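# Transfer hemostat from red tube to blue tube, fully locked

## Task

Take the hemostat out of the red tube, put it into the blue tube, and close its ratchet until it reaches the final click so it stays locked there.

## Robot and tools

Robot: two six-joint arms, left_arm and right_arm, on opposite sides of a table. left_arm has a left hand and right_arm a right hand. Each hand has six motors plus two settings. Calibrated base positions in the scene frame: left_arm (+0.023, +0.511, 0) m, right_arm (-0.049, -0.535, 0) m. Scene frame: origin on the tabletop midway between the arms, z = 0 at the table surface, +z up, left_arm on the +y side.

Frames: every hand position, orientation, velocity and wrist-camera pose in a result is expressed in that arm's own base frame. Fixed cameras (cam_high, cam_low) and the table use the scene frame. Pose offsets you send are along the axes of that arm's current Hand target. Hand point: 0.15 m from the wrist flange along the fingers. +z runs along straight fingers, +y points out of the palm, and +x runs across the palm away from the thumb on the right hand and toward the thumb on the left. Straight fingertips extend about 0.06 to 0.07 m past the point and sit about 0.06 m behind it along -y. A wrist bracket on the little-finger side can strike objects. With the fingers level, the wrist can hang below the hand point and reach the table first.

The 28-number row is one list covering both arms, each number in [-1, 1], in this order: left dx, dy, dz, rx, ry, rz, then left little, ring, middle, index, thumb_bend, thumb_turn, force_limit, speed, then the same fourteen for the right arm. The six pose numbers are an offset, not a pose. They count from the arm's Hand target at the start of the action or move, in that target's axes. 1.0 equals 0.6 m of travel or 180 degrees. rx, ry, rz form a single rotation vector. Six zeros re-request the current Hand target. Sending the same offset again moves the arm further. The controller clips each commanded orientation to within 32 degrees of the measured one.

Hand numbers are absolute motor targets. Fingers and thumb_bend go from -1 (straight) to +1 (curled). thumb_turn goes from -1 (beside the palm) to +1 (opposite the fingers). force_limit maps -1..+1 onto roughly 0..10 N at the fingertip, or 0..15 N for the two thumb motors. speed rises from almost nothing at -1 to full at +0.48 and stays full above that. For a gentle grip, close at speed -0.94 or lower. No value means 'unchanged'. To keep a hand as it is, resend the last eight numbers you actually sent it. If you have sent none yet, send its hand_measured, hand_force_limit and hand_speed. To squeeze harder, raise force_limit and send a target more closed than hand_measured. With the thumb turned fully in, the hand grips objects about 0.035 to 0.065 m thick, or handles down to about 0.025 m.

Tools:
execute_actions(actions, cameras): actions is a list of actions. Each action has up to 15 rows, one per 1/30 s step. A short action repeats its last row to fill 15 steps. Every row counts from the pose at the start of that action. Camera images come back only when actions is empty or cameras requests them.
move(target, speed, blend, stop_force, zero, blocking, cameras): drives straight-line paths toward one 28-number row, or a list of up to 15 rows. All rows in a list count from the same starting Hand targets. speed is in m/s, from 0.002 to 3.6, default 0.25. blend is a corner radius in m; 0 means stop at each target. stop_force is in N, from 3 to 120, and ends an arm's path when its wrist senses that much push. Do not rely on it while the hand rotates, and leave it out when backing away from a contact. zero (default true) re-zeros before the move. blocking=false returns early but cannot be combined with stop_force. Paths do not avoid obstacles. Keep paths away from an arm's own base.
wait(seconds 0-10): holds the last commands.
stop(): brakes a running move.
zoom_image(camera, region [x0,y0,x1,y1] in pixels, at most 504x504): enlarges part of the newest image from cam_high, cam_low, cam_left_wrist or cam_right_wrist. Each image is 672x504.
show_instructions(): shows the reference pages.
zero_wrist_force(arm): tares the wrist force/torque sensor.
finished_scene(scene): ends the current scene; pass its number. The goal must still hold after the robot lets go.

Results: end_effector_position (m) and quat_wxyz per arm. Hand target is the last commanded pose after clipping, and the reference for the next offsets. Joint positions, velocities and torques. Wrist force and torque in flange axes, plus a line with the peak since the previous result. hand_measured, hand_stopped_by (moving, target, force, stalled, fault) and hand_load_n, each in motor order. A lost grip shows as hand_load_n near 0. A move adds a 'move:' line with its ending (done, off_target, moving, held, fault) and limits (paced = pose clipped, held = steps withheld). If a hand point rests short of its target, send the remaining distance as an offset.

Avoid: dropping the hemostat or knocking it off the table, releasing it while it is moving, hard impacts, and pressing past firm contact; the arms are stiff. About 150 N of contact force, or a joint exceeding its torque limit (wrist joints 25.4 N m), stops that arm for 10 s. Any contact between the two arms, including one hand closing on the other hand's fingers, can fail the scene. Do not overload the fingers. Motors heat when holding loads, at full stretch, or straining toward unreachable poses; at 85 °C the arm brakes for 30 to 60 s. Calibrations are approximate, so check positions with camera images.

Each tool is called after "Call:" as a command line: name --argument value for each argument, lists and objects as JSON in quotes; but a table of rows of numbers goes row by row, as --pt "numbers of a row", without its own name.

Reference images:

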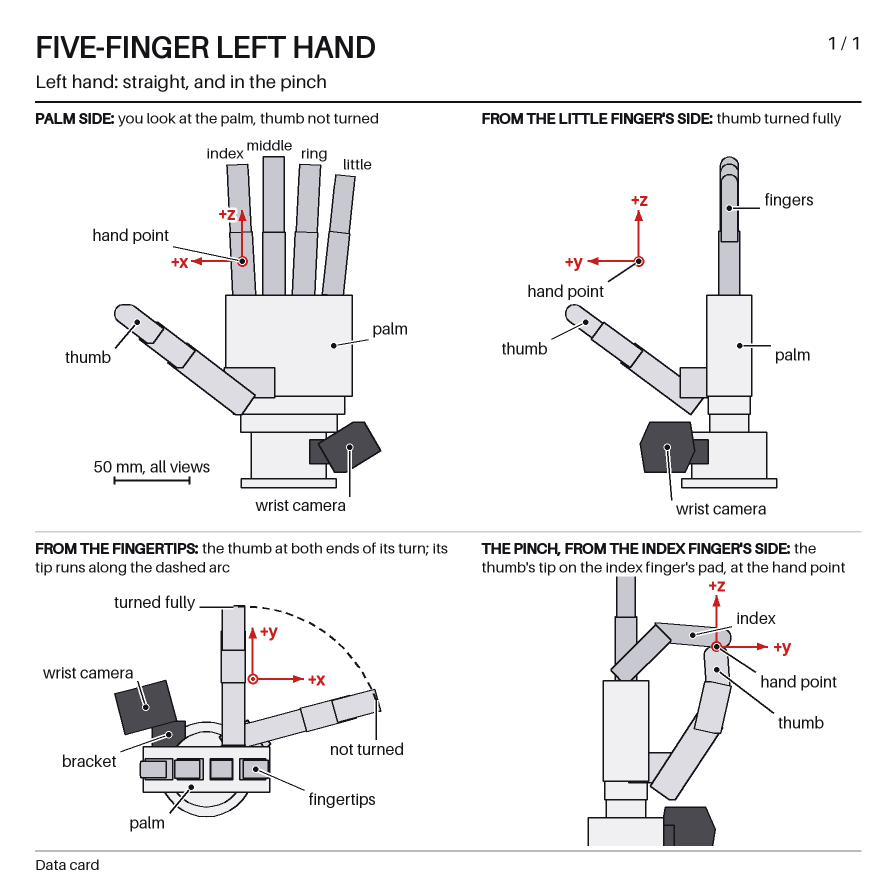

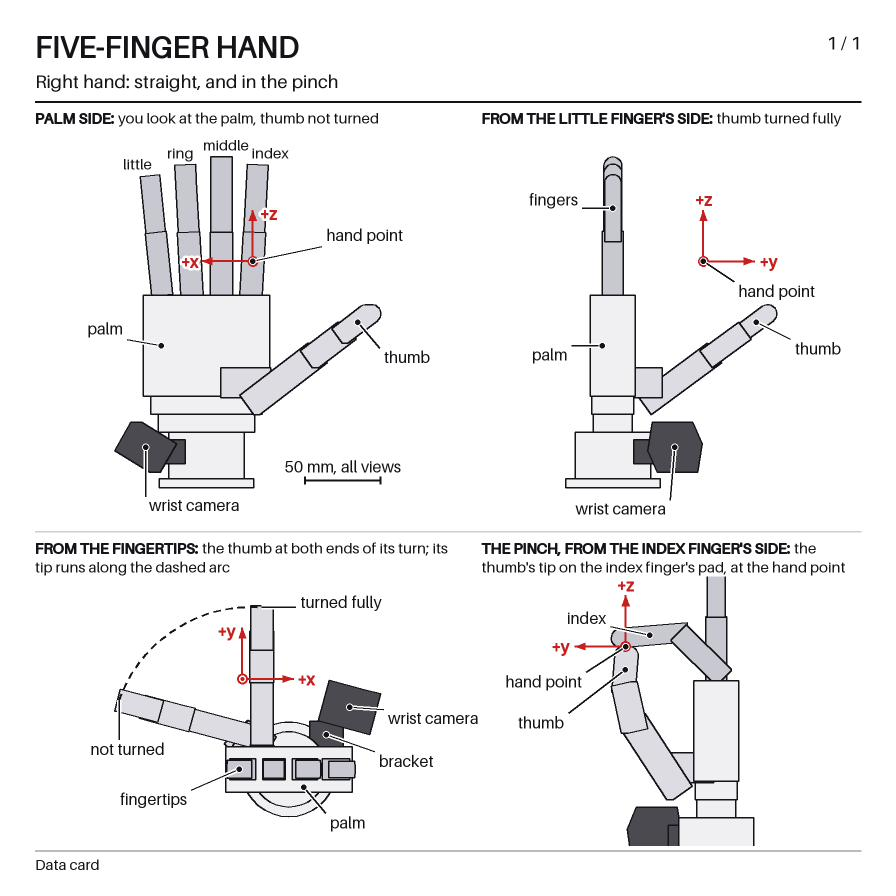

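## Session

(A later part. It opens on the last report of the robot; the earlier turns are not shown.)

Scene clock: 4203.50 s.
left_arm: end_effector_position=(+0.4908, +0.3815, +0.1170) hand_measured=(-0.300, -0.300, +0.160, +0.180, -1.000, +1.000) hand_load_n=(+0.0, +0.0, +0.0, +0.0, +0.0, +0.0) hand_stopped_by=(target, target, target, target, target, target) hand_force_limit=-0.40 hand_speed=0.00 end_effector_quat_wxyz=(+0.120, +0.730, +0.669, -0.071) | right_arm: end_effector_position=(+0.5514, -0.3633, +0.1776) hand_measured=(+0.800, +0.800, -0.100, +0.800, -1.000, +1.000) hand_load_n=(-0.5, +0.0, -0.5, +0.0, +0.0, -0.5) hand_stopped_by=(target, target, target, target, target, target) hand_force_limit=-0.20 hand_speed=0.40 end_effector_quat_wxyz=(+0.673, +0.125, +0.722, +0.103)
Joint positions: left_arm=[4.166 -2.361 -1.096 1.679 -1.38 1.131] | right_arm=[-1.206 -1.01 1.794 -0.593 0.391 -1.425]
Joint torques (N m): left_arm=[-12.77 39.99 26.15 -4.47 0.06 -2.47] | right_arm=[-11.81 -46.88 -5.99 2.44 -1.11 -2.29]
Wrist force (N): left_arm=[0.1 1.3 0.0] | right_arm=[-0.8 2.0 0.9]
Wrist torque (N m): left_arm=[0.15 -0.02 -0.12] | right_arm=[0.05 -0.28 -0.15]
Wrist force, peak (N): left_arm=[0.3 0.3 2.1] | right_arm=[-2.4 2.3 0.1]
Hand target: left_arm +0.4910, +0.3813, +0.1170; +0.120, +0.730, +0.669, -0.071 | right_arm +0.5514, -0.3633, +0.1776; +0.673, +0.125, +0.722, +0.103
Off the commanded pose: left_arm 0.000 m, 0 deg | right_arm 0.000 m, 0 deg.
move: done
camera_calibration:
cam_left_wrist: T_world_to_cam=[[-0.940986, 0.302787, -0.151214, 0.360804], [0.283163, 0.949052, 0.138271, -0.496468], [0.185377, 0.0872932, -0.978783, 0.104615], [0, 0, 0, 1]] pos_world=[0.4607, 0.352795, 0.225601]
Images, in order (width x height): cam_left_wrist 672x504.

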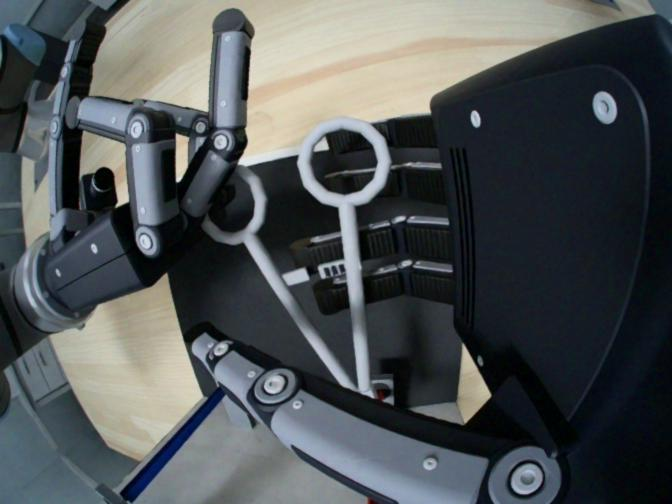

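Call:
move --target '[0,0,0.055,0,0,0,-0.3,-0.3,0.16,0.18,-1,1,-0.4,0.0,0,0,0,0,0,0,0.8,0.8,-0.1,0.8,-1,1,-0.2,0.4]' --speed 0.03 --stop_force 5 --cameras '["cam_left_wrist","cam_right_wrist"]'

Call:
zoom_image --camera "cam_left_wrist" --region '[130, 30, 490, 390]'

Scene clock: 4217.70 s.
left_arm: end_effector_position=(+0.4929, +0.3724, +0.0853) hand_measured=(-0.300, -0.300, +0.160, +0.180, -1.000, +1.000) hand_load_n=(+0.0, +0.0, +0.0, +0.0, +0.0, +0.0) hand_stopped_by=(target, target, target, target, target, target) hand_force_limit=-0.40 hand_speed=0.00 end_effector_quat_wxyz=(+0.120, +0.730, +0.669, -0.071) | right_arm: end_effector_position=(+0.5514, -0.3633, +0.1776) hand_measured=(+0.800, +0.800, -0.100, +0.800, -1.000, +1.000) hand_load_n=(+0.0, +0.0, +0.0, +0.0, +0.0, -0.5) hand_stopped_by=(target, target, target, target, target, target) hand_force_limit=-0.20 hand_speed=0.40 end_effector_quat_wxyz=(+0.673, +0.125, +0.722, +0.103)
Joint positions: left_arm=[4.155 -2.376 -1.152 1.754 -1.378 1.12] | right_arm=[-1.206 -1.01 1.794 -0.593 0.391 -1.425]
Joint torques (N m): left_arm=[12.51 54.02 26.94 -4.69 0.06 2.48] | right_arm=[-10.98 -48.24 -10.81 2.22 -0.18 -1.33]
Wrist force (N): left_arm=[-0.4 0.9 0.0] | right_arm=[-0.9 1.8 0.8]
Wrist torque (N m): left_arm=[0.09 0.04 -0.04] | right_arm=[0.03 -0.27 -0.16]
Wrist force, peak (N): left_arm=[0.0 1.5 -0.1] | right_arm=[-0.8 2.2 0.8]
Hand target: left_arm +0.4928, +0.3724, +0.0853; +0.120, +0.730, +0.669, -0.071 | right_arm +0.5514, -0.3633, +0.1776; +0.673, +0.125, +0.722, +0.103
Off the commanded pose: left_arm 0.000 m, 0 deg | right_arm 0.000 m, 0 deg.
move: done
camera_calibration:
cam_left_wrist: T_world_to_cam=[[-0.940995, 0.302733, -0.151266, 0.36065], [0.283143, 0.949088, 0.138062, -0.484073], [0.185361, 0.0870858, -0.978804, 0.0740847], [0, 0, 0, 1]] pos_world=[0.4627, 0.343795, 0.193901]
cam_right_wrist: T_world_to_cam=[[0.0150071, 0.999071, 0.0404029, 0.34232], [-0.355946, -0.0324225, 0.933944, 0.0328875], [0.934386, -0.028397, 0.355129, -0.478627], [0, 0, 0, 1]] pos_world=[0.453791, -0.354527, 0.125428]
Images, in order (width x height): cam_left_wrist 672x504, cam_right_wrist 672x504.

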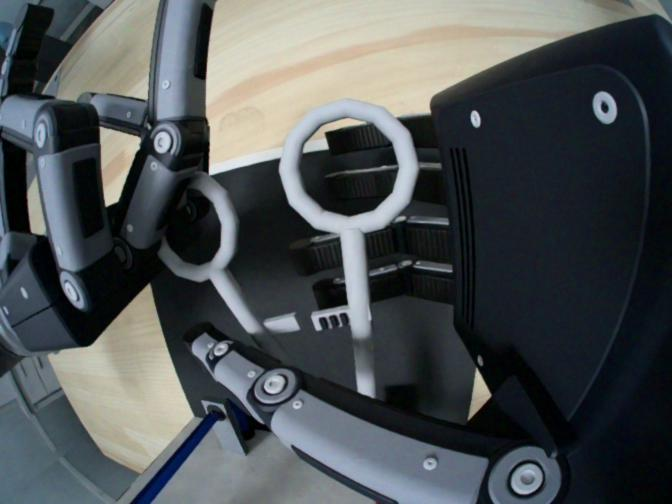

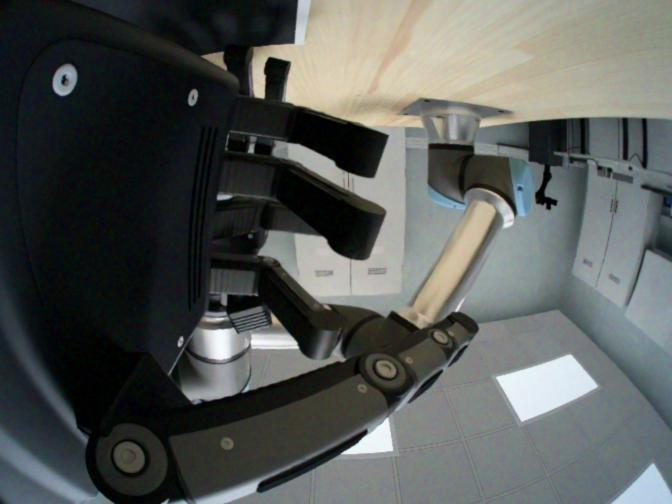

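Scaled by 1.400 from the camera's 672x504 image, which has a finer 960x720 frame.

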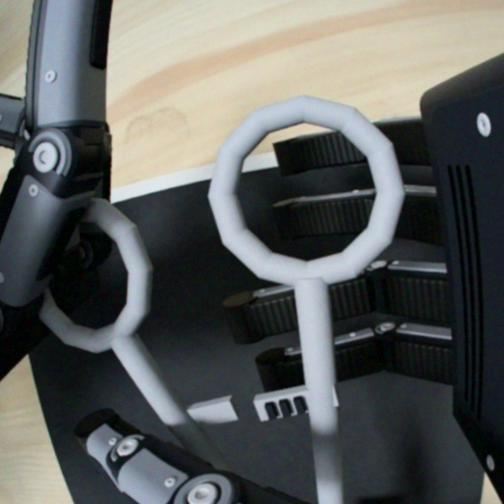

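Call:
zoom_image --camera "cam_left_wrist" --region '[240, 280, 390, 380]'

Scaled by 3.360 from the camera's 672x504 image, which has a finer 960x720 frame.

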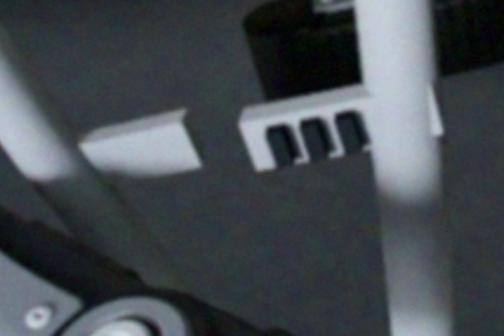

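Call:
move --pt "0 -0.0133 0 0 0 0 -0.3 -0.3 0.15 0.17 -1 1 -0.4 0.0 0 0 0 0 0 0 0.8 0.8 -0.1 0.8 -1 1 -0.2 0.4" --pt "0 -0.0133 -0.06 0 0 0 -0.3 -0.3 0.15 0.17 -1 1 -0.4 0.0 0 0 0 0 0 0 0.8 0.8 -0.1 0.8 -1 1 -0.2 0.4" --speed 0.02 --stop_force 3 --cameras '["cam_left_wrist"]'

Call:
zoom_image --camera "cam_left_wrist" --region '[190, 110, 440, 350]'

Scene clock: 4299.90 s.
left_arm: end_effector_position=(+0.4828, +0.3828, +0.1193) hand_measured=(-0.300, -0.300, +0.150, +0.170, -1.000, +1.000) hand_load_n=(+0.0, +0.0, +3.0, +0.0, +0.0, +0.0) hand_stopped_by=(target, target, target, target, target, target) hand_force_limit=-0.40 hand_speed=0.00 end_effector_quat_wxyz=(+0.120, +0.730, +0.669, -0.071) | right_arm: end_effector_position=(+0.5514, -0.3633, +0.1776) hand_measured=(+0.800, +0.800, -0.100, +0.800, -1.000, +1.000) hand_load_n=(+0.0, +0.0, +0.0, +0.0, +0.0, +0.0) hand_stopped_by=(target, target, target, target, target, target) hand_force_limit=-0.20 hand_speed=0.40 end_effector_quat_wxyz=(+0.673, +0.125, +0.722, +0.103)
Joint positions: left_arm=[4.179 -2.347 -1.115 1.682 -1.383 1.144] | right_arm=[-1.206 -1.01 1.794 -0.593 0.391 -1.425]
Joint torques (N m): left_arm=[-3.99 44.76 5.69 -0.52 -0.38 -2.09] | right_arm=[-7.66 -45.99 -15.22 2.28 1.61 -0.09]
Wrist force (N): left_arm=[-0.6 1.7 2.6] | right_arm=[-2.6 1.6 1.1]
Wrist torque (N m): left_arm=[0.15 0.07 -0.15] | right_arm=[-0.01 -0.38 -0.22]
Wrist force, peak (N): left_arm=[-0.6 1.6 3.5] | right_arm=[-3.4 1.8 1.2]
Hand target: left_arm +0.4828, +0.3828, +0.1193; +0.120, +0.730, +0.669, -0.071 | right_arm +0.5514, -0.3633, +0.1776; +0.673, +0.125, +0.722, +0.103
Off the commanded pose: left_arm 0.000 m, 0 deg | right_arm 0.000 m, 0 deg.
move: contact (left_arm)
camera_calibration:
cam_left_wrist: T_world_to_cam=[[-0.940995, 0.302733, -0.151266, 0.353235], [0.283143, 0.949088, 0.138062, -0.495806], [0.185361, 0.0870858, -0.978804, 0.108312], [0, 0, 0, 1]] pos_world=[0.4527, 0.354195, 0.227901]
Images, in order (width x height): cam_left_wrist 672x504.

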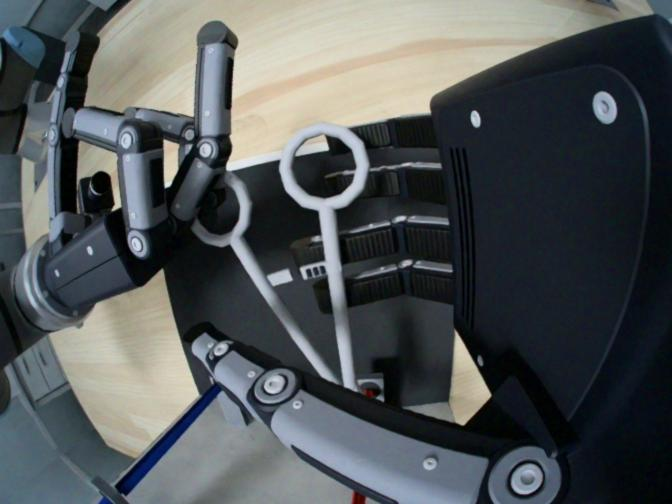

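Scaled by 2.016 from the camera's 672x504 image, which has a finer 960x720 frame.

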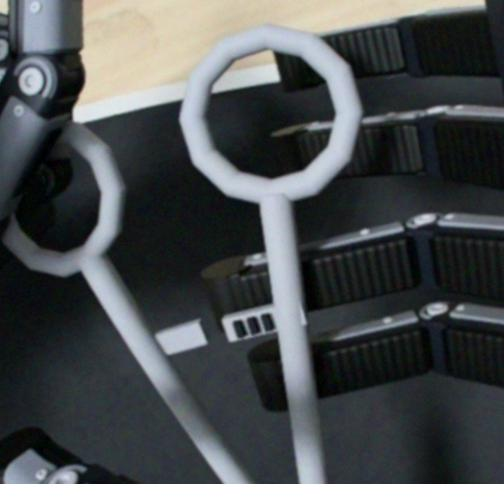

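Call:
move --target '[0,0,0.001,0,0,0,-0.3,-0.3,0.15,0.17,0.1,1,-0.4,-0.7,0,0,0,0,0,0,0.8,0.8,-0.1,0.8,-1,1,-0.2,0.4]' --speed 0.02 --cameras '["cam_left_wrist"]'

Call:
zoom_image --camera "cam_left_wrist" --region '[190, 110, 440, 350]'

Scene clock: 4309.77 s.
left_arm: end_effector_position=(+0.4829, +0.3826, +0.1187) hand_measured=(-0.300, -0.300, +0.150, +0.170, -0.134, +1.000) hand_load_n=(+0.0, +0.0, +4.0, +0.0, +4.5, +1.0) hand_stopped_by=(target, target, target, target, force, target) hand_force_limit=-0.40 hand_speed=-0.70 end_effector_quat_wxyz=(+0.120, +0.730, +0.669, -0.071) | right_arm: end_effector_position=(+0.5514, -0.3633, +0.1776) hand_measured=(+0.800, +0.800, -0.100, +0.800, -1.000, +1.000) hand_load_n=(+0.0, +0.0, +0.0, -0.5, +0.0, -0.5) hand_stopped_by=(target, target, target, target, target, target) hand_force_limit=-0.20 hand_speed=0.40 end_effector_quat_wxyz=(+0.673, +0.125, +0.722, +0.103)
Joint positions: left_arm=[4.179 -2.347 -1.116 1.683 -1.383 1.144] | right_arm=[-1.206 -1.01 1.794 -0.593 0.391 -1.425]
Joint torques (N m): left_arm=[-13.24 39.35 15.76 -4.37 0.9 -2.04] | right_arm=[-6.64 -40.58 -19.32 2.2 1.97 0.62]
Wrist force (N): left_arm=[0.1 4.4 -3.6] | right_arm=[1.4 0.9 2.8]
Wrist torque (N m): left_arm=[0.16 -0.03 -0.19] | right_arm=[-0.10 -0.33 -0.10]
Wrist force, peak (N): left_arm=[0.2 4.8 -3.4] | right_arm=[-2.8 1.9 1.2]
Hand target: left_arm +0.4829, +0.3826, +0.1187; +0.120, +0.730, +0.669, -0.071 | right_arm +0.5514, -0.3633, +0.1776; +0.673, +0.125, +0.722, +0.103
Off the commanded pose: left_arm 0.000 m, 0 deg | right_arm 0.000 m, 0 deg.
move: done
camera_calibration:
cam_left_wrist: T_world_to_cam=[[-0.940995, 0.302733, -0.151266, 0.353205], [0.283143, 0.949088, 0.138062, -0.495533], [0.185361, 0.0870858, -0.978804, 0.107742], [0, 0, 0, 1]] pos_world=[0.4527, 0.353995, 0.227301]
Images, in order (width x height): cam_left_wrist 672x504.

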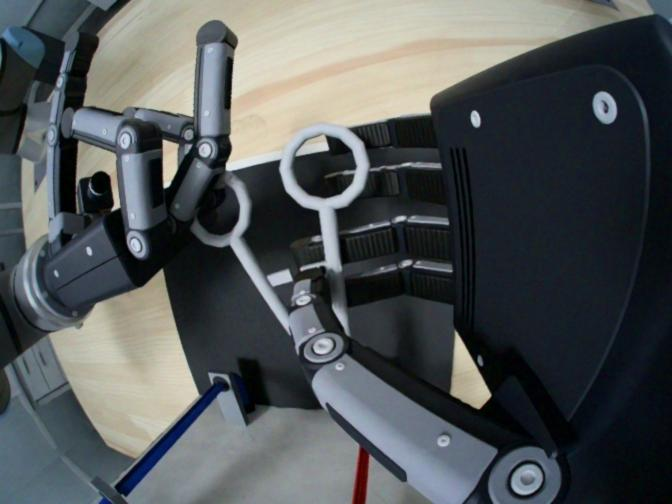

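Scaled by 2.016 from the camera's 672x504 image, which has a finer 960x720 frame.

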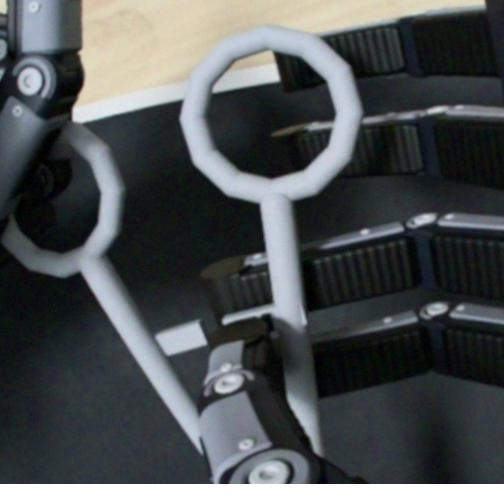

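Call:
move --target '[0,0,0,0,0,0,-0.3,-0.3,0.15,0.17,0.1,1,-0.4,-0.7,-0.03,0,0,0,0,0,0.8,0.8,-0.1,0.8,-1,1,-0.2,0.4]' --speed 0.008 --stop_force 13 --cameras '["cam_left_wrist"]'

Call:
zoom_image --camera "cam_left_wrist" --region '[190, 110, 440, 350]'

Scene clock: 4320.87 s.
left_arm: end_effector_position=(+0.4829, +0.3826, +0.1187) hand_measured=(-0.300, -0.300, +0.150, +0.170, -0.136, +1.000) hand_load_n=(+0.0, +0.5, +7.0, +6.5, +6.5, +4.0) hand_stopped_by=(target, target, target, target, force, target) hand_force_limit=-0.40 hand_speed=-0.70 end_effector_quat_wxyz=(+0.120, +0.730, +0.669, -0.071) | right_arm: end_effector_position=(+0.5523, -0.3677, +0.1907) hand_measured=(+0.800, +0.800, -0.100, +0.800, -1.000, +1.000) hand_load_n=(+0.0, -1.0, +0.0, +0.0, +0.0, -0.5) hand_stopped_by=(target, target, target, target, target, target) hand_force_limit=-0.20 hand_speed=0.40 end_effector_quat_wxyz=(+0.673, +0.125, +0.722, +0.103)
Joint positions: left_arm=[4.179 -2.347 -1.116 1.683 -1.383 1.144] | right_arm=[-1.208 -1.024 1.773 -0.557 0.389 -1.426]
Joint torques (N m): left_arm=[-5.89 40.12 10.85 -4.33 -0.62 0.07] | right_arm=[-9.75 -31.48 -14.34 -4.31 3.26 -0.48]
Wrist force (N): left_arm=[7.4 3.4 -22.4] | right_arm=[13.9 12.4 0.2]
Wrist torque (N m): left_arm=[-0.12 -0.42 -0.13] | right_arm=[0.39 -0.01 0.66]
Wrist force, peak (N): left_arm=[7.8 3.9 -23.5] | right_arm=[14.8 12.4 0.8]
Hand target: left_arm +0.4829, +0.3826, +0.1187; +0.120, +0.730, +0.669, -0.071 | right_arm +0.5523, -0.3677, +0.1907; +0.673, +0.125, +0.722, +0.103 (not the last commanded pose)
Off the commanded pose: left_arm 0.000 m, 0 deg | right_arm 0.004 m, 0 deg.
move: contact (right_arm)
camera_calibration:
cam_left_wrist: T_world_to_cam=[[-0.940995, 0.302733, -0.151266, 0.353299], [0.283143, 0.949088, 0.138062, -0.495562], [0.185361, 0.0870858, -0.978804, 0.107724], [0, 0, 0, 1]] pos_world=[0.4528, 0.353995, 0.227301]
Images, in order (width x height): cam_left_wrist 672x504.

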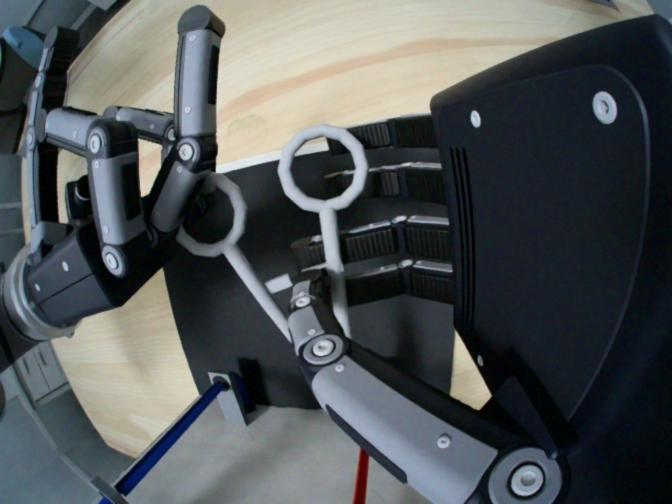

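Scaled by 2.016 from the camera's 672x504 image, which has a finer 960x720 frame.

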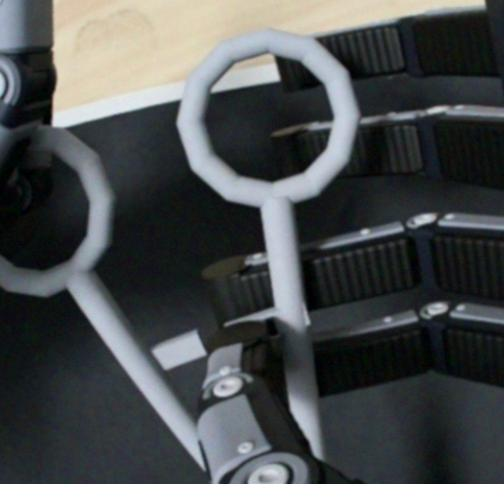

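Call:
move --target '[0,0,0,0,0,0,-0.3,-0.3,0.15,0.17,0.1,1,-0.4,-0.7,-0.02,-0.006,0,0,0,0,0.8,0.8,-0.1,0.8,-1,1,-0.2,0.4]' --speed 0.008 --stop_force 6 --cameras '["cam_left_wrist"]'

Call:
zoom_image --camera "cam_left_wrist" --region '[190, 110, 440, 350]'

Scene clock: 4347.90 s.
left_arm: end_effector_position=(+0.4829, +0.3826, +0.1187) hand_measured=(-0.300, -0.300, +0.150, +0.168, -0.138, +1.000) hand_load_n=(+0.0, +0.0, +4.5, +16.5, +16.5, +6.5) hand_stopped_by=(target, target, target, target, force, target) hand_force_limit=-0.40 hand_speed=-0.70 end_effector_quat_wxyz=(+0.120, +0.730, +0.669, -0.071) | right_arm: end_effector_position=(+0.5527, -0.3725, +0.1975) hand_measured=(+0.800, +0.800, -0.100, +0.800, -1.000, +1.000) hand_load_n=(+0.0, -2.5, +0.0, +0.0, +0.0, -0.5) hand_stopped_by=(target, target, target, target, target, target) hand_force_limit=-0.20 hand_speed=0.40 end_effector_quat_wxyz=(+0.673, +0.125, +0.722, +0.103)
Joint positions: left_arm=[4.179 -2.347 -1.116 1.683 -1.383 1.144] | right_arm=[-1.21 -1.027 1.755 -0.535 0.387 -1.427]
Joint torques (N m): left_arm=[-0.01 40.03 -2.12 -4.39 -1.71 2.04] | right_arm=[0.52 -30.66 -18.04 -5.18 7.07 1.43]
Wrist force (N): left_arm=[13.6 9.4 -24.8] | right_arm=[16.2 22.8 1.8]
Wrist torque (N m): left_arm=[-0.06 -0.58 -0.22] | right_arm=[0.58 -0.08 1.16]
Wrist force, peak (N): left_arm=[14.0 10.8 -26.0] | right_arm=[17.3 25.2 2.2]
Hand target: left_arm +0.4829, +0.3826, +0.1187; +0.120, +0.730, +0.669, -0.071 | right_arm +0.5527, -0.3725, +0.1975; +0.673, +0.125, +0.722, +0.103 (not the last commanded pose)
Off the commanded pose: left_arm 0.000 m, 0 deg | right_arm 0.004 m, 0 deg.
move: contact (right_arm)
camera_calibration:
cam_left_wrist: T_world_to_cam=[[-0.940995, 0.302733, -0.151266, 0.353205], [0.283143, 0.949088, 0.138062, -0.495533], [0.185361, 0.0870858, -0.978804, 0.107742], [0, 0, 0, 1]] pos_world=[0.4527, 0.353995, 0.227301]
Images, in order (width x height): cam_left_wrist 672x504.

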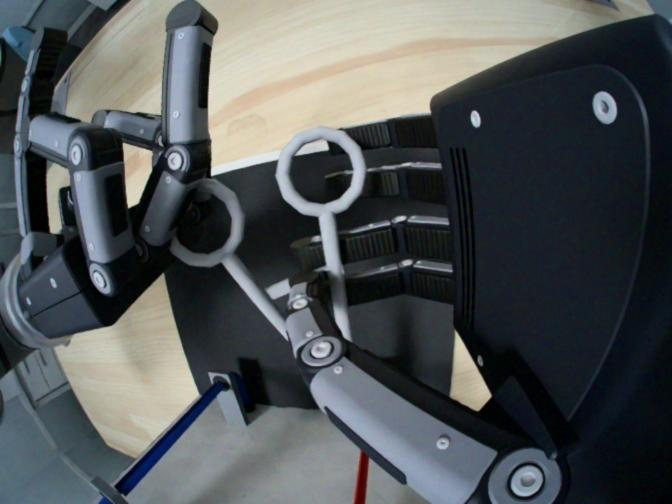

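Scaled by 2.016 from the camera's 672x504 image, which has a finer 960x720 frame.

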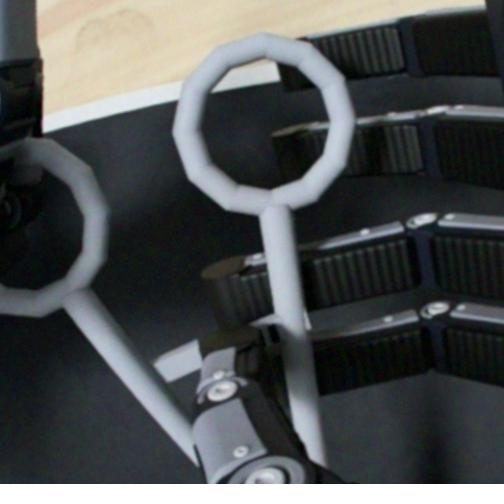

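Call:
move --target '[0,0,0,0,0,0,-0.3,-0.3,0.15,0.17,0.1,1,-0.4,-0.7,0,0.011,0,0,0,0,0.8,0.8,-0.1,0.8,-1,1,-0.2,0.4]' --speed 0.01 --cameras '["cam_left_wrist"]'

Call:
zoom_image --camera "cam_left_wrist" --region '[190, 110, 440, 350]'

Scene clock: 4359.43 s.
left_arm: end_effector_position=(+0.4829, +0.3826, +0.1187) hand_measured=(-0.300, -0.300, +0.148, +0.168, -0.138, +1.000) hand_load_n=(+0.0, +0.0, +12.0, +22.5, +13.5, +3.5) hand_stopped_by=(target, target, target, target, force, target) hand_force_limit=-0.40 hand_speed=-0.70 end_effector_quat_wxyz=(+0.120, +0.730, +0.669, -0.071) | right_arm: end_effector_position=(+0.5530, -0.3661, +0.1996) hand_measured=(+0.800, +0.800, -0.100, +0.800, -1.000, +1.000) hand_load_n=(+0.0, +0.0, +0.0, +0.0, +0.0, -0.5) hand_stopped_by=(target, target, target, target, target, target) hand_force_limit=-0.20 hand_speed=0.40 end_effector_quat_wxyz=(+0.673, +0.125, +0.722, +0.103)
Joint positions: left_arm=[4.179 -2.347 -1.116 1.683 -1.383 1.144] | right_arm=[-1.205 -1.04 1.771 -0.54 0.392 -1.425]
Joint torques (N m): left_arm=[3.9 39.97 14.33 -3.14 3.35 1.9] | right_arm=[8.52 -36.16 -21.04 -2.87 1.42 1.94]
Wrist force (N): left_arm=[6.2 -5.9 -7.4] | right_arm=[6.4 -0.2 -3.4]
Wrist torque (N m): left_arm=[-0.28 -0.45 0.01] | right_arm=[0.25 -0.21 0.27]
Wrist force, peak (N): left_arm=[13.8 9.5 -25.0] | right_arm=[16.4 22.9 1.9]
Hand target: left_arm +0.4829, +0.3826, +0.1187; +0.120, +0.730, +0.669, -0.071 | right_arm +0.5529, -0.3662, +0.1996; +0.673, +0.125, +0.722, +0.103
Off the commanded pose: left_arm 0.000 m, 0 deg | right_arm 0.000 m, 0 deg.
move: done
camera_calibration:
cam_left_wrist: T_world_to_cam=[[-0.940984, 0.302803, -0.151193, 0.353159], [0.28324, 0.949075, 0.137954, -0.495548], [0.185266, 0.0869887, -0.978831, 0.107825], [0, 0, 0, 1]] pos_world=[0.4527, 0.353995, 0.227301]
Images, in order (width x height): cam_left_wrist 672x504.

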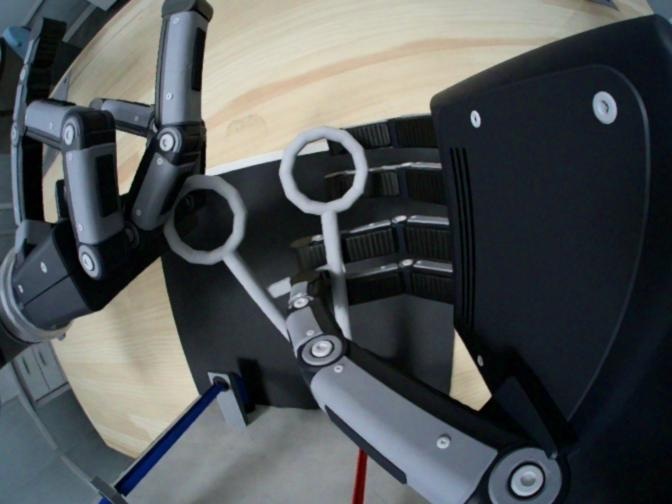

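Scaled by 2.016 from the camera's 672x504 image, which has a finer 960x720 frame.

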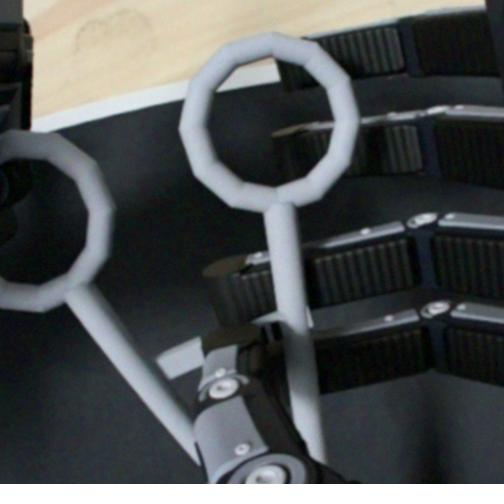

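Call:
move --target '[0,0,0,0,0,0,-0.3,-0.3,0.15,0.17,0.1,1,-0.4,-0.7,0.0363,-0.0072,0,0,0,0,0.8,0.8,-0.1,0.8,-1,1,-0.2,0.4]' --speed 0.02 --cameras '["cam_left_wrist"]'

Call:
zoom_image --camera "cam_left_wrist" --region '[190, 110, 440, 350]'

Scene clock: 4433.93 s.
left_arm: end_effector_position=(+0.4829, +0.3826, +0.1187) hand_measured=(-0.300, -0.300, +0.150, +0.168, -0.134, +1.000) hand_load_n=(+0.0, +0.0, +1.5, +15.5, +0.0, +0.5) hand_stopped_by=(target, target, target, target, force, target) hand_force_limit=-0.40 hand_speed=-0.70 end_effector_quat_wxyz=(+0.120, +0.730, +0.669, -0.071) | right_arm: end_effector_position=(+0.5514, -0.3633, +0.1774) hand_measured=(+0.800, +0.800, -0.100, +0.800, -1.000, +1.000) hand_load_n=(+0.0, +0.0, -1.5, +0.0, +0.0, +0.0) hand_stopped_by=(target, target, target, target, target, target) hand_force_limit=-0.20 hand_speed=0.40 end_effector_quat_wxyz=(+0.673, +0.125, +0.722, +0.103)
Joint positions: left_arm=[4.179 -2.347 -1.116 1.683 -1.383 1.144] | right_arm=[-1.206 -1.009 1.793 -0.593 0.391 -1.426]
Joint torques (N m): left_arm=[4.99 51.5 25.08 -1.41 0.14 -2.23] | right_arm=[-12.25 -42.51 -15.8 1.86 0.27 0.09]
Wrist force (N): left_arm=[2.8 -1.8 13.0] | right_arm=[-7.2 10.7 -1.8]
Wrist torque (N m): left_arm=[0.08 -0.10 -0.10] | right_arm=[0.39 -0.56 0.02]
Wrist force, peak (N): left_arm=[2.8 -2.0 13.5] | right_arm=[-7.4 10.7 -2.0]
Hand target: left_arm +0.4829, +0.3826, +0.1187; +0.120, +0.730, +0.669, -0.071 | right_arm +0.5514, -0.3634, +0.1776; +0.673, +0.125, +0.722, +0.103
Off the commanded pose: left_arm 0.000 m, 0 deg | right_arm 0.000 m, 0 deg.
move: done
camera_calibration:
cam_left_wrist: T_world_to_cam=[[-0.94099, 0.302799, -0.151163, 0.353156], [0.283222, 0.949067, 0.138047, -0.495558], [0.185265, 0.0870879, -0.978822, 0.107789], [0, 0, 0, 1]] pos_world=[0.4527, 0.353995, 0.227301]
Images, in order (width x height): cam_left_wrist 672x504.

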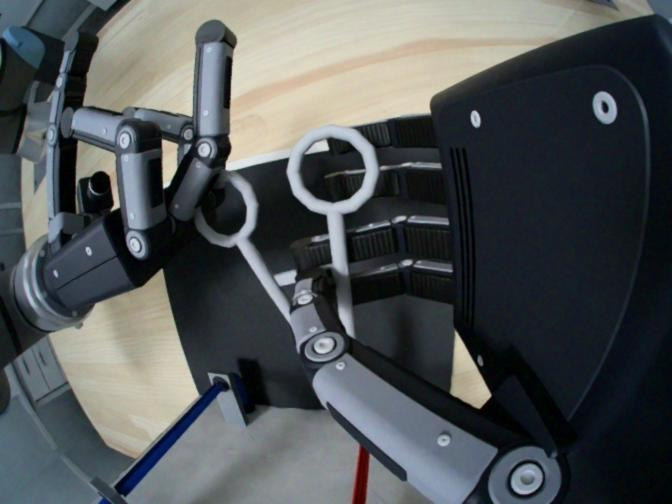

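Scaled by 2.016 from the camera's 672x504 image, which has a finer 960x720 frame.

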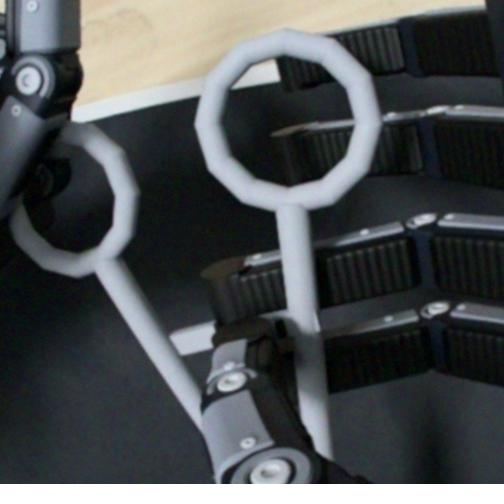

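Call:
move --target '[0,0,0.003,0,0,0,-0.3,-0.3,0.15,0.16,-1,1,-0.4,-0.2,0,0,0,0,0,0,0.8,0.8,-0.1,0.8,-1,1,-0.2,0.4]' --speed 0.02 --cameras '["cam_left_wrist"]'

Call:
zoom_image --camera "cam_left_wrist" --region '[190, 110, 440, 350]'

Call:
zoom_image --camera "cam_left_wrist" --region '[250, 230, 370, 320]'

Scene clock: 4446.43 s.
left_arm: end_effector_position=(+0.4830, +0.3821, +0.1170) hand_measured=(-0.300, -0.300, +0.150, +0.158, -1.000, +1.000) hand_load_n=(+0.0, +0.0, +0.0, +3.5, +0.0, +0.0) hand_stopped_by=(target, target, target, force, target, target) hand_force_limit=-0.40 hand_speed=-0.20 end_effector_quat_wxyz=(+0.120, +0.730, +0.669, -0.071) | right_arm: end_effector_position=(+0.5514, -0.3634, +0.1776) hand_measured=(+0.800, +0.800, -0.100, +0.800, -1.000, +1.000) hand_load_n=(+0.0, +0.0, -0.5, +0.0, +0.0, +0.0) hand_stopped_by=(target, target, target, target, target, target) hand_force_limit=-0.20 hand_speed=0.40 end_effector_quat_wxyz=(+0.673, +0.125, +0.722, +0.103)
Joint positions: left_arm=[4.179 -2.348 -1.119 1.688 -1.383 1.143] | right_arm=[-1.206 -1.01 1.793 -0.593 0.391 -1.425]
Joint torques (N m): left_arm=[-13.85 41.27 14.41 -3.95 1.94 -2.03] | right_arm=[-11.58 -43.23 -23.38 1.97 1.84 0.38]
Wrist force (N): left_arm=[1.7 0.0 2.1] | right_arm=[-1.3 4.3 -0.4]
Wrist torque (N m): left_arm=[0.11 -0.07 -0.05] | right_arm=[0.18 -0.34 0.04]
Wrist force, peak (N): left_arm=[2.9 -1.7 13.3] | right_arm=[-7.2 10.8 -2.0]
Hand target: left_arm +0.4830, +0.3821, +0.1170; +0.120, +0.730, +0.669, -0.071 | right_arm +0.5514, -0.3634, +0.1776; +0.673, +0.125, +0.722, +0.103
Off the commanded pose: left_arm 0.000 m, 0 deg | right_arm 0.000 m, 0 deg.
move: done
camera_calibration:
cam_left_wrist: T_world_to_cam=[[-0.940995, 0.302733, -0.151266, 0.353193], [0.283143, 0.949088, 0.138062, -0.494852], [0.185361, 0.0870858, -0.978804, 0.106103], [0, 0, 0, 1]] pos_world=[0.4528, 0.353495, 0.225601]
Images, in order (width x height): cam_left_wrist 672x504.

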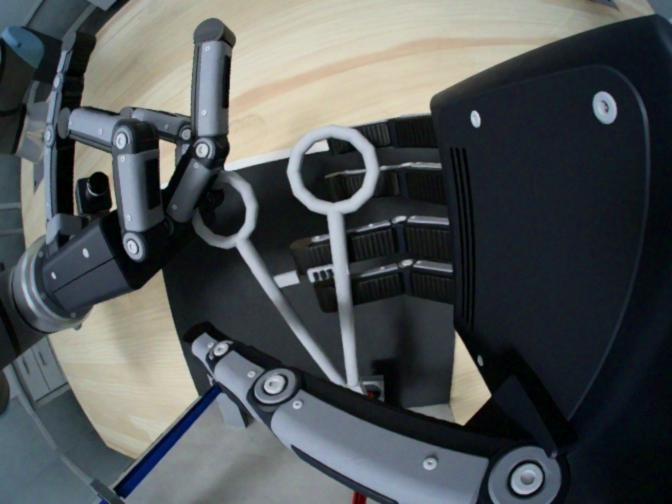

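Scaled by 2.016 from the camera's 672x504 image, which has a finer 960x720 frame.

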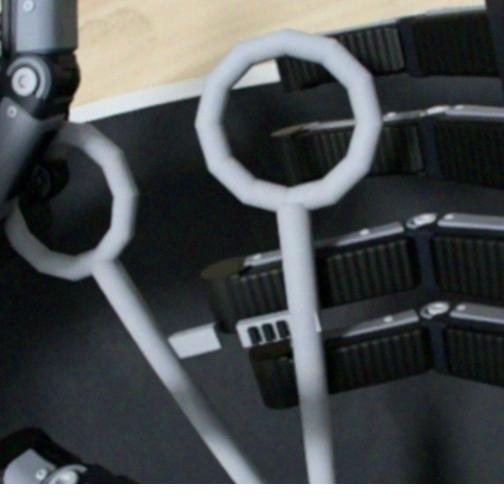

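Scaled by 4.200 from the camera's 672x504 image, which has a finer 960x720 frame.

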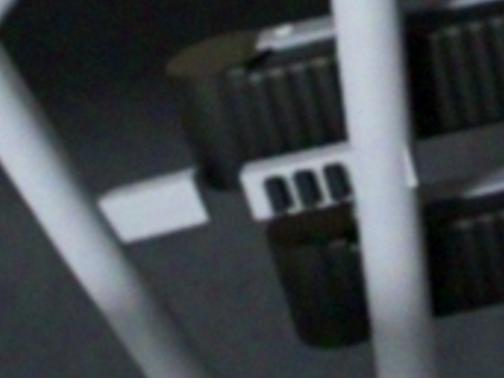

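Call:
move --pt "0 0.002 0.005 0 0 0 -0.3 -0.3 0.15 0.17 -1 1 -0.4 -0.2 0 0 0 0 0 0 0.8 0.8 -0.1 0.8 -1 1 -0.2 0.4" --pt "0 0.03 0.003 0 0 0 -0.3 -0.3 0.15 0.17 -1 1 -0.4 -0.2 0 0 0 0 0 0 0.8 0.8 -0.1 0.8 -1 1 -0.2 0.4" --speed 0.02 --stop_force 4 --cameras '["cam_left_wrist"]'

Call:
move --target '[0,0,0,0,0,0,-0.3,-0.3,0.16,0.18,-0.26,1,-0.6,-0.7,0,0,0,0,0,0,0.8,0.8,-0.1,0.8,-1,1,-0.2,0.4]' --speed 0.02 --cameras '["cam_left_wrist"]'

Call:
zoom_image --camera "cam_left_wrist" --region '[190, 110, 440, 350]'

Scene clock: 4501.87 s.
left_arm: end_effector_position=(+0.5010, +0.3803, +0.1167) hand_measured=(-0.300, -0.300, +0.150, +0.160, -1.000, +1.000) hand_load_n=(+0.0, +0.0, +5.5, +0.5, +0.0, +0.0) hand_stopped_by=(target, target, target, force, target, target) hand_force_limit=-0.40 hand_speed=-0.20 end_effector_quat_wxyz=(+0.120, +0.730, +0.669, -0.071) | right_arm: end_effector_position=(+0.5514, -0.3634, +0.1776) hand_measured=(+0.800, +0.800, -0.100, +0.800, -1.000, +1.000) hand_load_n=(+0.0, +0.0, +0.0, +0.0, -0.5, +0.0) hand_stopped_by=(target, target, target, target, target, target) hand_force_limit=-0.20 hand_speed=0.40 end_effector_quat_wxyz=(+0.673, +0.125, +0.722, +0.103)
Joint positions: left_arm=[4.15 -2.377 -1.065 1.669 -1.377 1.115] | right_arm=[-1.206 -1.01 1.793 -0.593 0.391 -1.425]
Joint torques (N m): left_arm=[12.83 57.6 5.92 -0.81 0.03 2.57] | right_arm=[-9.39 -43.07 -21.49 2.18 -1.16 -1.8]
Wrist force (N): left_arm=[0.9 0.7 4.7] | right_arm=[-3.7 1.1 0.5]
Wrist torque (N m): left_arm=[0.16 0.01 0.02] | right_arm=[0.05 -0.38 -0.20]
Wrist force, peak (N): left_arm=[-0.1 -2.4 5.3] | right_arm=[-1.4 4.5 -0.4]
Hand target: left_arm +0.5010, +0.3803, +0.1167; +0.120, +0.730, +0.669, -0.071 | right_arm +0.5514, -0.3634, +0.1776; +0.673, +0.125, +0.722, +0.103
Off the commanded pose: left_arm 0.000 m, 0 deg | right_arm 0.000 m, 0 deg.
move: done
camera_calibration:
cam_left_wrist: T_world_to_cam=[[-0.940995, 0.302733, -0.151266, 0.370661], [0.283143, 0.949088, 0.138062, -0.498104], [0.185361, 0.0870858, -0.978804, 0.102638], [0, 0, 0, 1]] pos_world=[0.4708, 0.351595, 0.225301]
Images, in order (width x height): cam_left_wrist 672x504.

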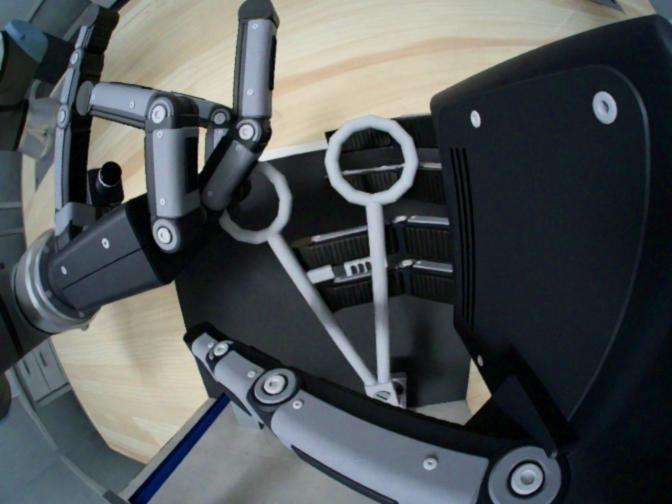

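Scene clock: 4503.87 s.
left_arm: end_effector_position=(+0.5010, +0.3803, +0.1167) hand_measured=(-0.300, -0.300, +0.150, +0.176, -0.260, +1.000) hand_load_n=(+0.0, +0.0, +4.0, +8.5, +0.0, +0.0) hand_stopped_by=(target, target, force, force, target, target) hand_force_limit=-0.60 hand_speed=-0.70 end_effector_quat_wxyz=(+0.120, +0.730, +0.669, -0.071) | right_arm: end_effector_position=(+0.5514, -0.3634, +0.1776) hand_measured=(+0.800, +0.800, -0.100, +0.800, -1.000, +1.000) hand_load_n=(+0.0, +0.0, +0.0, +0.0, +0.0, +0.0) hand_stopped_by=(target, target, target, target, target, target) hand_force_limit=-0.20 hand_speed=0.40 end_effector_quat_wxyz=(+0.673, +0.125, +0.722, +0.103)
Joint positions: left_arm=[4.15 -2.377 -1.065 1.669 -1.377 1.115] | right_arm=[-1.206 -1.01 1.793 -0.593 0.391 -1.425]
Joint torques (N m): left_arm=[12.58 57.8 24.3 -4.5 -0.14 2.39] | right_arm=[-8.15 -41.84 -16.63 1.96 -1.17 -1.56]
Wrist force (N): left_arm=[1.3 0.5 9.3] | right_arm=[-6.4 1.5 0.3]
Wrist torque (N m): left_arm=[0.23 -0.03 0.00] | right_arm=[0.07 -0.35 -0.34]
Wrist force, peak (N): left_arm=[1.3 0.1 9.9] | right_arm=[-6.8 1.5 0.2]
Hand target: left_arm +0.5010, +0.3803, +0.1167; +0.120, +0.730, +0.669, -0.071 | right_arm +0.5514, -0.3634, +0.1776; +0.673, +0.125, +0.722, +0.103
Off the commanded pose: left_arm 0.000 m, 0 deg | right_arm 0.000 m, 0 deg.
move: done
camera_calibration:
cam_left_wrist: T_world_to_cam=[[-0.940995, 0.302733, -0.151266, 0.370661], [0.283143, 0.949088, 0.138062, -0.498104], [0.185361, 0.0870858, -0.978804, 0.102638], [0, 0, 0, 1]] pos_world=[0.4708, 0.351595, 0.225301]
Images, in order (width x height): cam_left_wrist 672x504.

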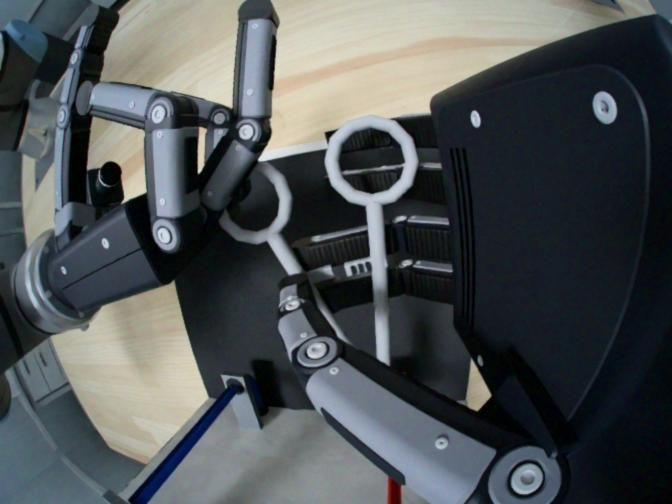

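Scaled by 2.016 from the camera's 672x504 image, which has a finer 960x720 frame.

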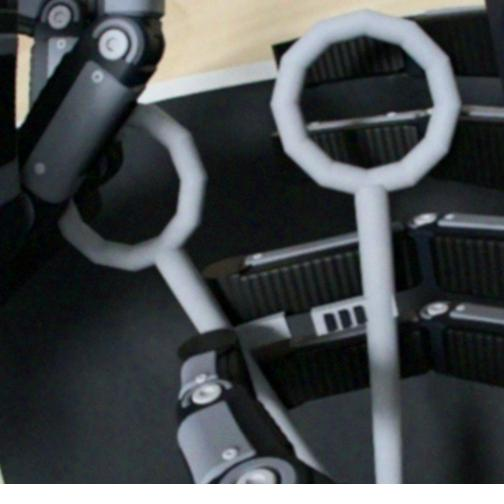

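Call:
move --target '[0,0,0.003,0,0,0,-0.3,-0.3,0.15,0.176,-0.26,1,-0.6,-0.7,0,0,0,0,0,0,0.8,0.8,-0.1,0.8,-1,1,-0.2,0.4]' --speed 0.02 --cameras '[]'

Call:
move --target '[0,0,0,0,0,0,-0.3,-0.3,0.15,0.176,-0.26,1,-0.6,-0.7,0,0,-0.1,0,0,0,0.8,0.8,-0.1,0.8,-1,1,-0.2,0.4]' --speed 0.03 --cameras '["cam_left_wrist"]'

Scene clock: 4515.80 s.
left_arm: end_effector_position=(+0.5011, +0.3798, +0.1150) hand_measured=(-0.300, -0.300, +0.150, +0.176, -0.260, +1.000) hand_load_n=(+0.0, +0.0, +0.0, +0.0, +0.0, +0.0) hand_stopped_by=(target, target, force, force, target, target) hand_force_limit=-0.60 hand_speed=-0.70 end_effector_quat_wxyz=(+0.120, +0.730, +0.669, -0.071) | right_arm: end_effector_position=(+0.5514, -0.3634, +0.1776) hand_measured=(+0.800, +0.800, -0.100, +0.800, -1.000, +1.000) hand_load_n=(+0.0, +0.0, +0.0, +0.0, +0.0, -0.5) hand_stopped_by=(target, target, target, target, target, target) hand_force_limit=-0.20 hand_speed=0.40 end_effector_quat_wxyz=(+0.673, +0.125, +0.722, +0.103)
Joint positions: left_arm=[4.15 -2.378 -1.069 1.673 -1.377 1.114] | right_arm=[-1.206 -1.01 1.793 -0.593 0.391 -1.425]
Joint torques (N m): left_arm=[-13.25 40.43 8.32 -1.44 1.95 -2.52] | right_arm=[-7.58 -43.21 -10.11 2.21 -1.24 -1.6]
Wrist force (N): left_arm=[0.5 1.0 -0.6] | right_arm=[0.0 1.2 0.7]
Wrist torque (N m): left_arm=[0.13 -0.09 0.03] | right_arm=[0.03 -0.31 -0.02]
Wrist force, peak (N): left_arm=[1.5 0.3 9.6] | right_arm=[-6.7 1.5 0.2]
Hand target: left_arm +0.5011, +0.3798, +0.1150; +0.120, +0.730, +0.669, -0.071 | right_arm +0.5514, -0.3634, +0.1776; +0.673, +0.125, +0.722, +0.103
Off the commanded pose: left_arm 0.000 m, 0 deg | right_arm 0.000 m, 0 deg.
move: done
No camera images: "cameras" was empty.

Scene clock: 4518.10 s.
left_arm: end_effector_position=(+0.5011, +0.3798, +0.1150) hand_measured=(-0.300, -0.300, +0.150, +0.176, -0.260, +1.000) hand_load_n=(+0.0, +0.0, +0.0, +1.0, +0.0, +0.0) hand_stopped_by=(target, target, force, force, target, target) hand_force_limit=-0.60 hand_speed=-0.70 end_effector_quat_wxyz=(+0.120, +0.730, +0.669, -0.071) | right_arm: end_effector_position=(+0.4915, -0.3622, +0.1820) hand_measured=(+0.800, +0.800, -0.100, +0.800, -1.000, +1.000) hand_load_n=(+0.0, +0.0, +0.0, +0.0, +0.0, -0.5) hand_stopped_by=(target, target, target, target, target, target) hand_force_limit=-0.20 hand_speed=0.40 end_effector_quat_wxyz=(+0.673, +0.125, +0.722, +0.103)
Joint positions: left_arm=[4.15 -2.378 -1.069 1.673 -1.377 1.114] | right_arm=[-1.328 -1.061 1.876 -0.543 0.272 -1.511]
Joint torques (N m): left_arm=[-12.98 47.91 26.64 -4.8 1.79 -0.7] | right_arm=[12.19 -23.44 -24.11 -0.81 2.71 1.42]
Wrist force (N): left_arm=[0.4 1.0 0.1] | right_arm=[-0.3 1.1 0.5]
Wrist torque (N m): left_arm=[0.15 -0.07 0.02] | right_arm=[0.03 -0.30 0.06]
Wrist force, peak (N): left_arm=[0.4 1.3 -0.6] | right_arm=[-0.4 1.5 0.6]
Hand target: left_arm +0.5011, +0.3798, +0.1150; +0.120, +0.730, +0.669, -0.071 | right_arm +0.4916, -0.3622, +0.1820; +0.673, +0.125, +0.722, +0.103
Off the commanded pose: left_arm 0.000 m, 0 deg | right_arm 0.000 m, 0 deg.
move: done
camera_calibration:
cam_left_wrist: T_world_to_cam=[[-0.940995, 0.302733, -0.151266, 0.370619], [0.283143, 0.949088, 0.138062, -0.497518], [0.185361, 0.0870858, -0.978804, 0.100991], [0, 0, 0, 1]] pos_world=[0.4709, 0.351195, 0.223601]
Images, in order (width x height): cam_left_wrist 672x504.

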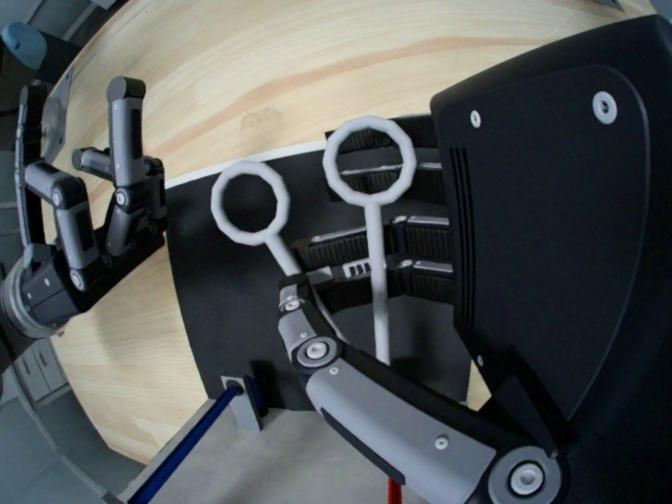

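Call:
zoom_image --camera "cam_left_wrist" --region '[250, 210, 410, 330]'

Scaled by 3.150 from the camera's 672x504 image, which has a finer 960x720 frame.

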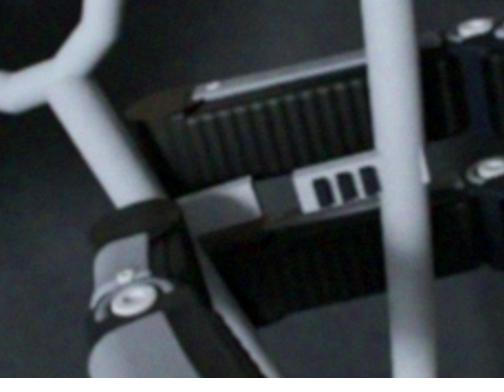

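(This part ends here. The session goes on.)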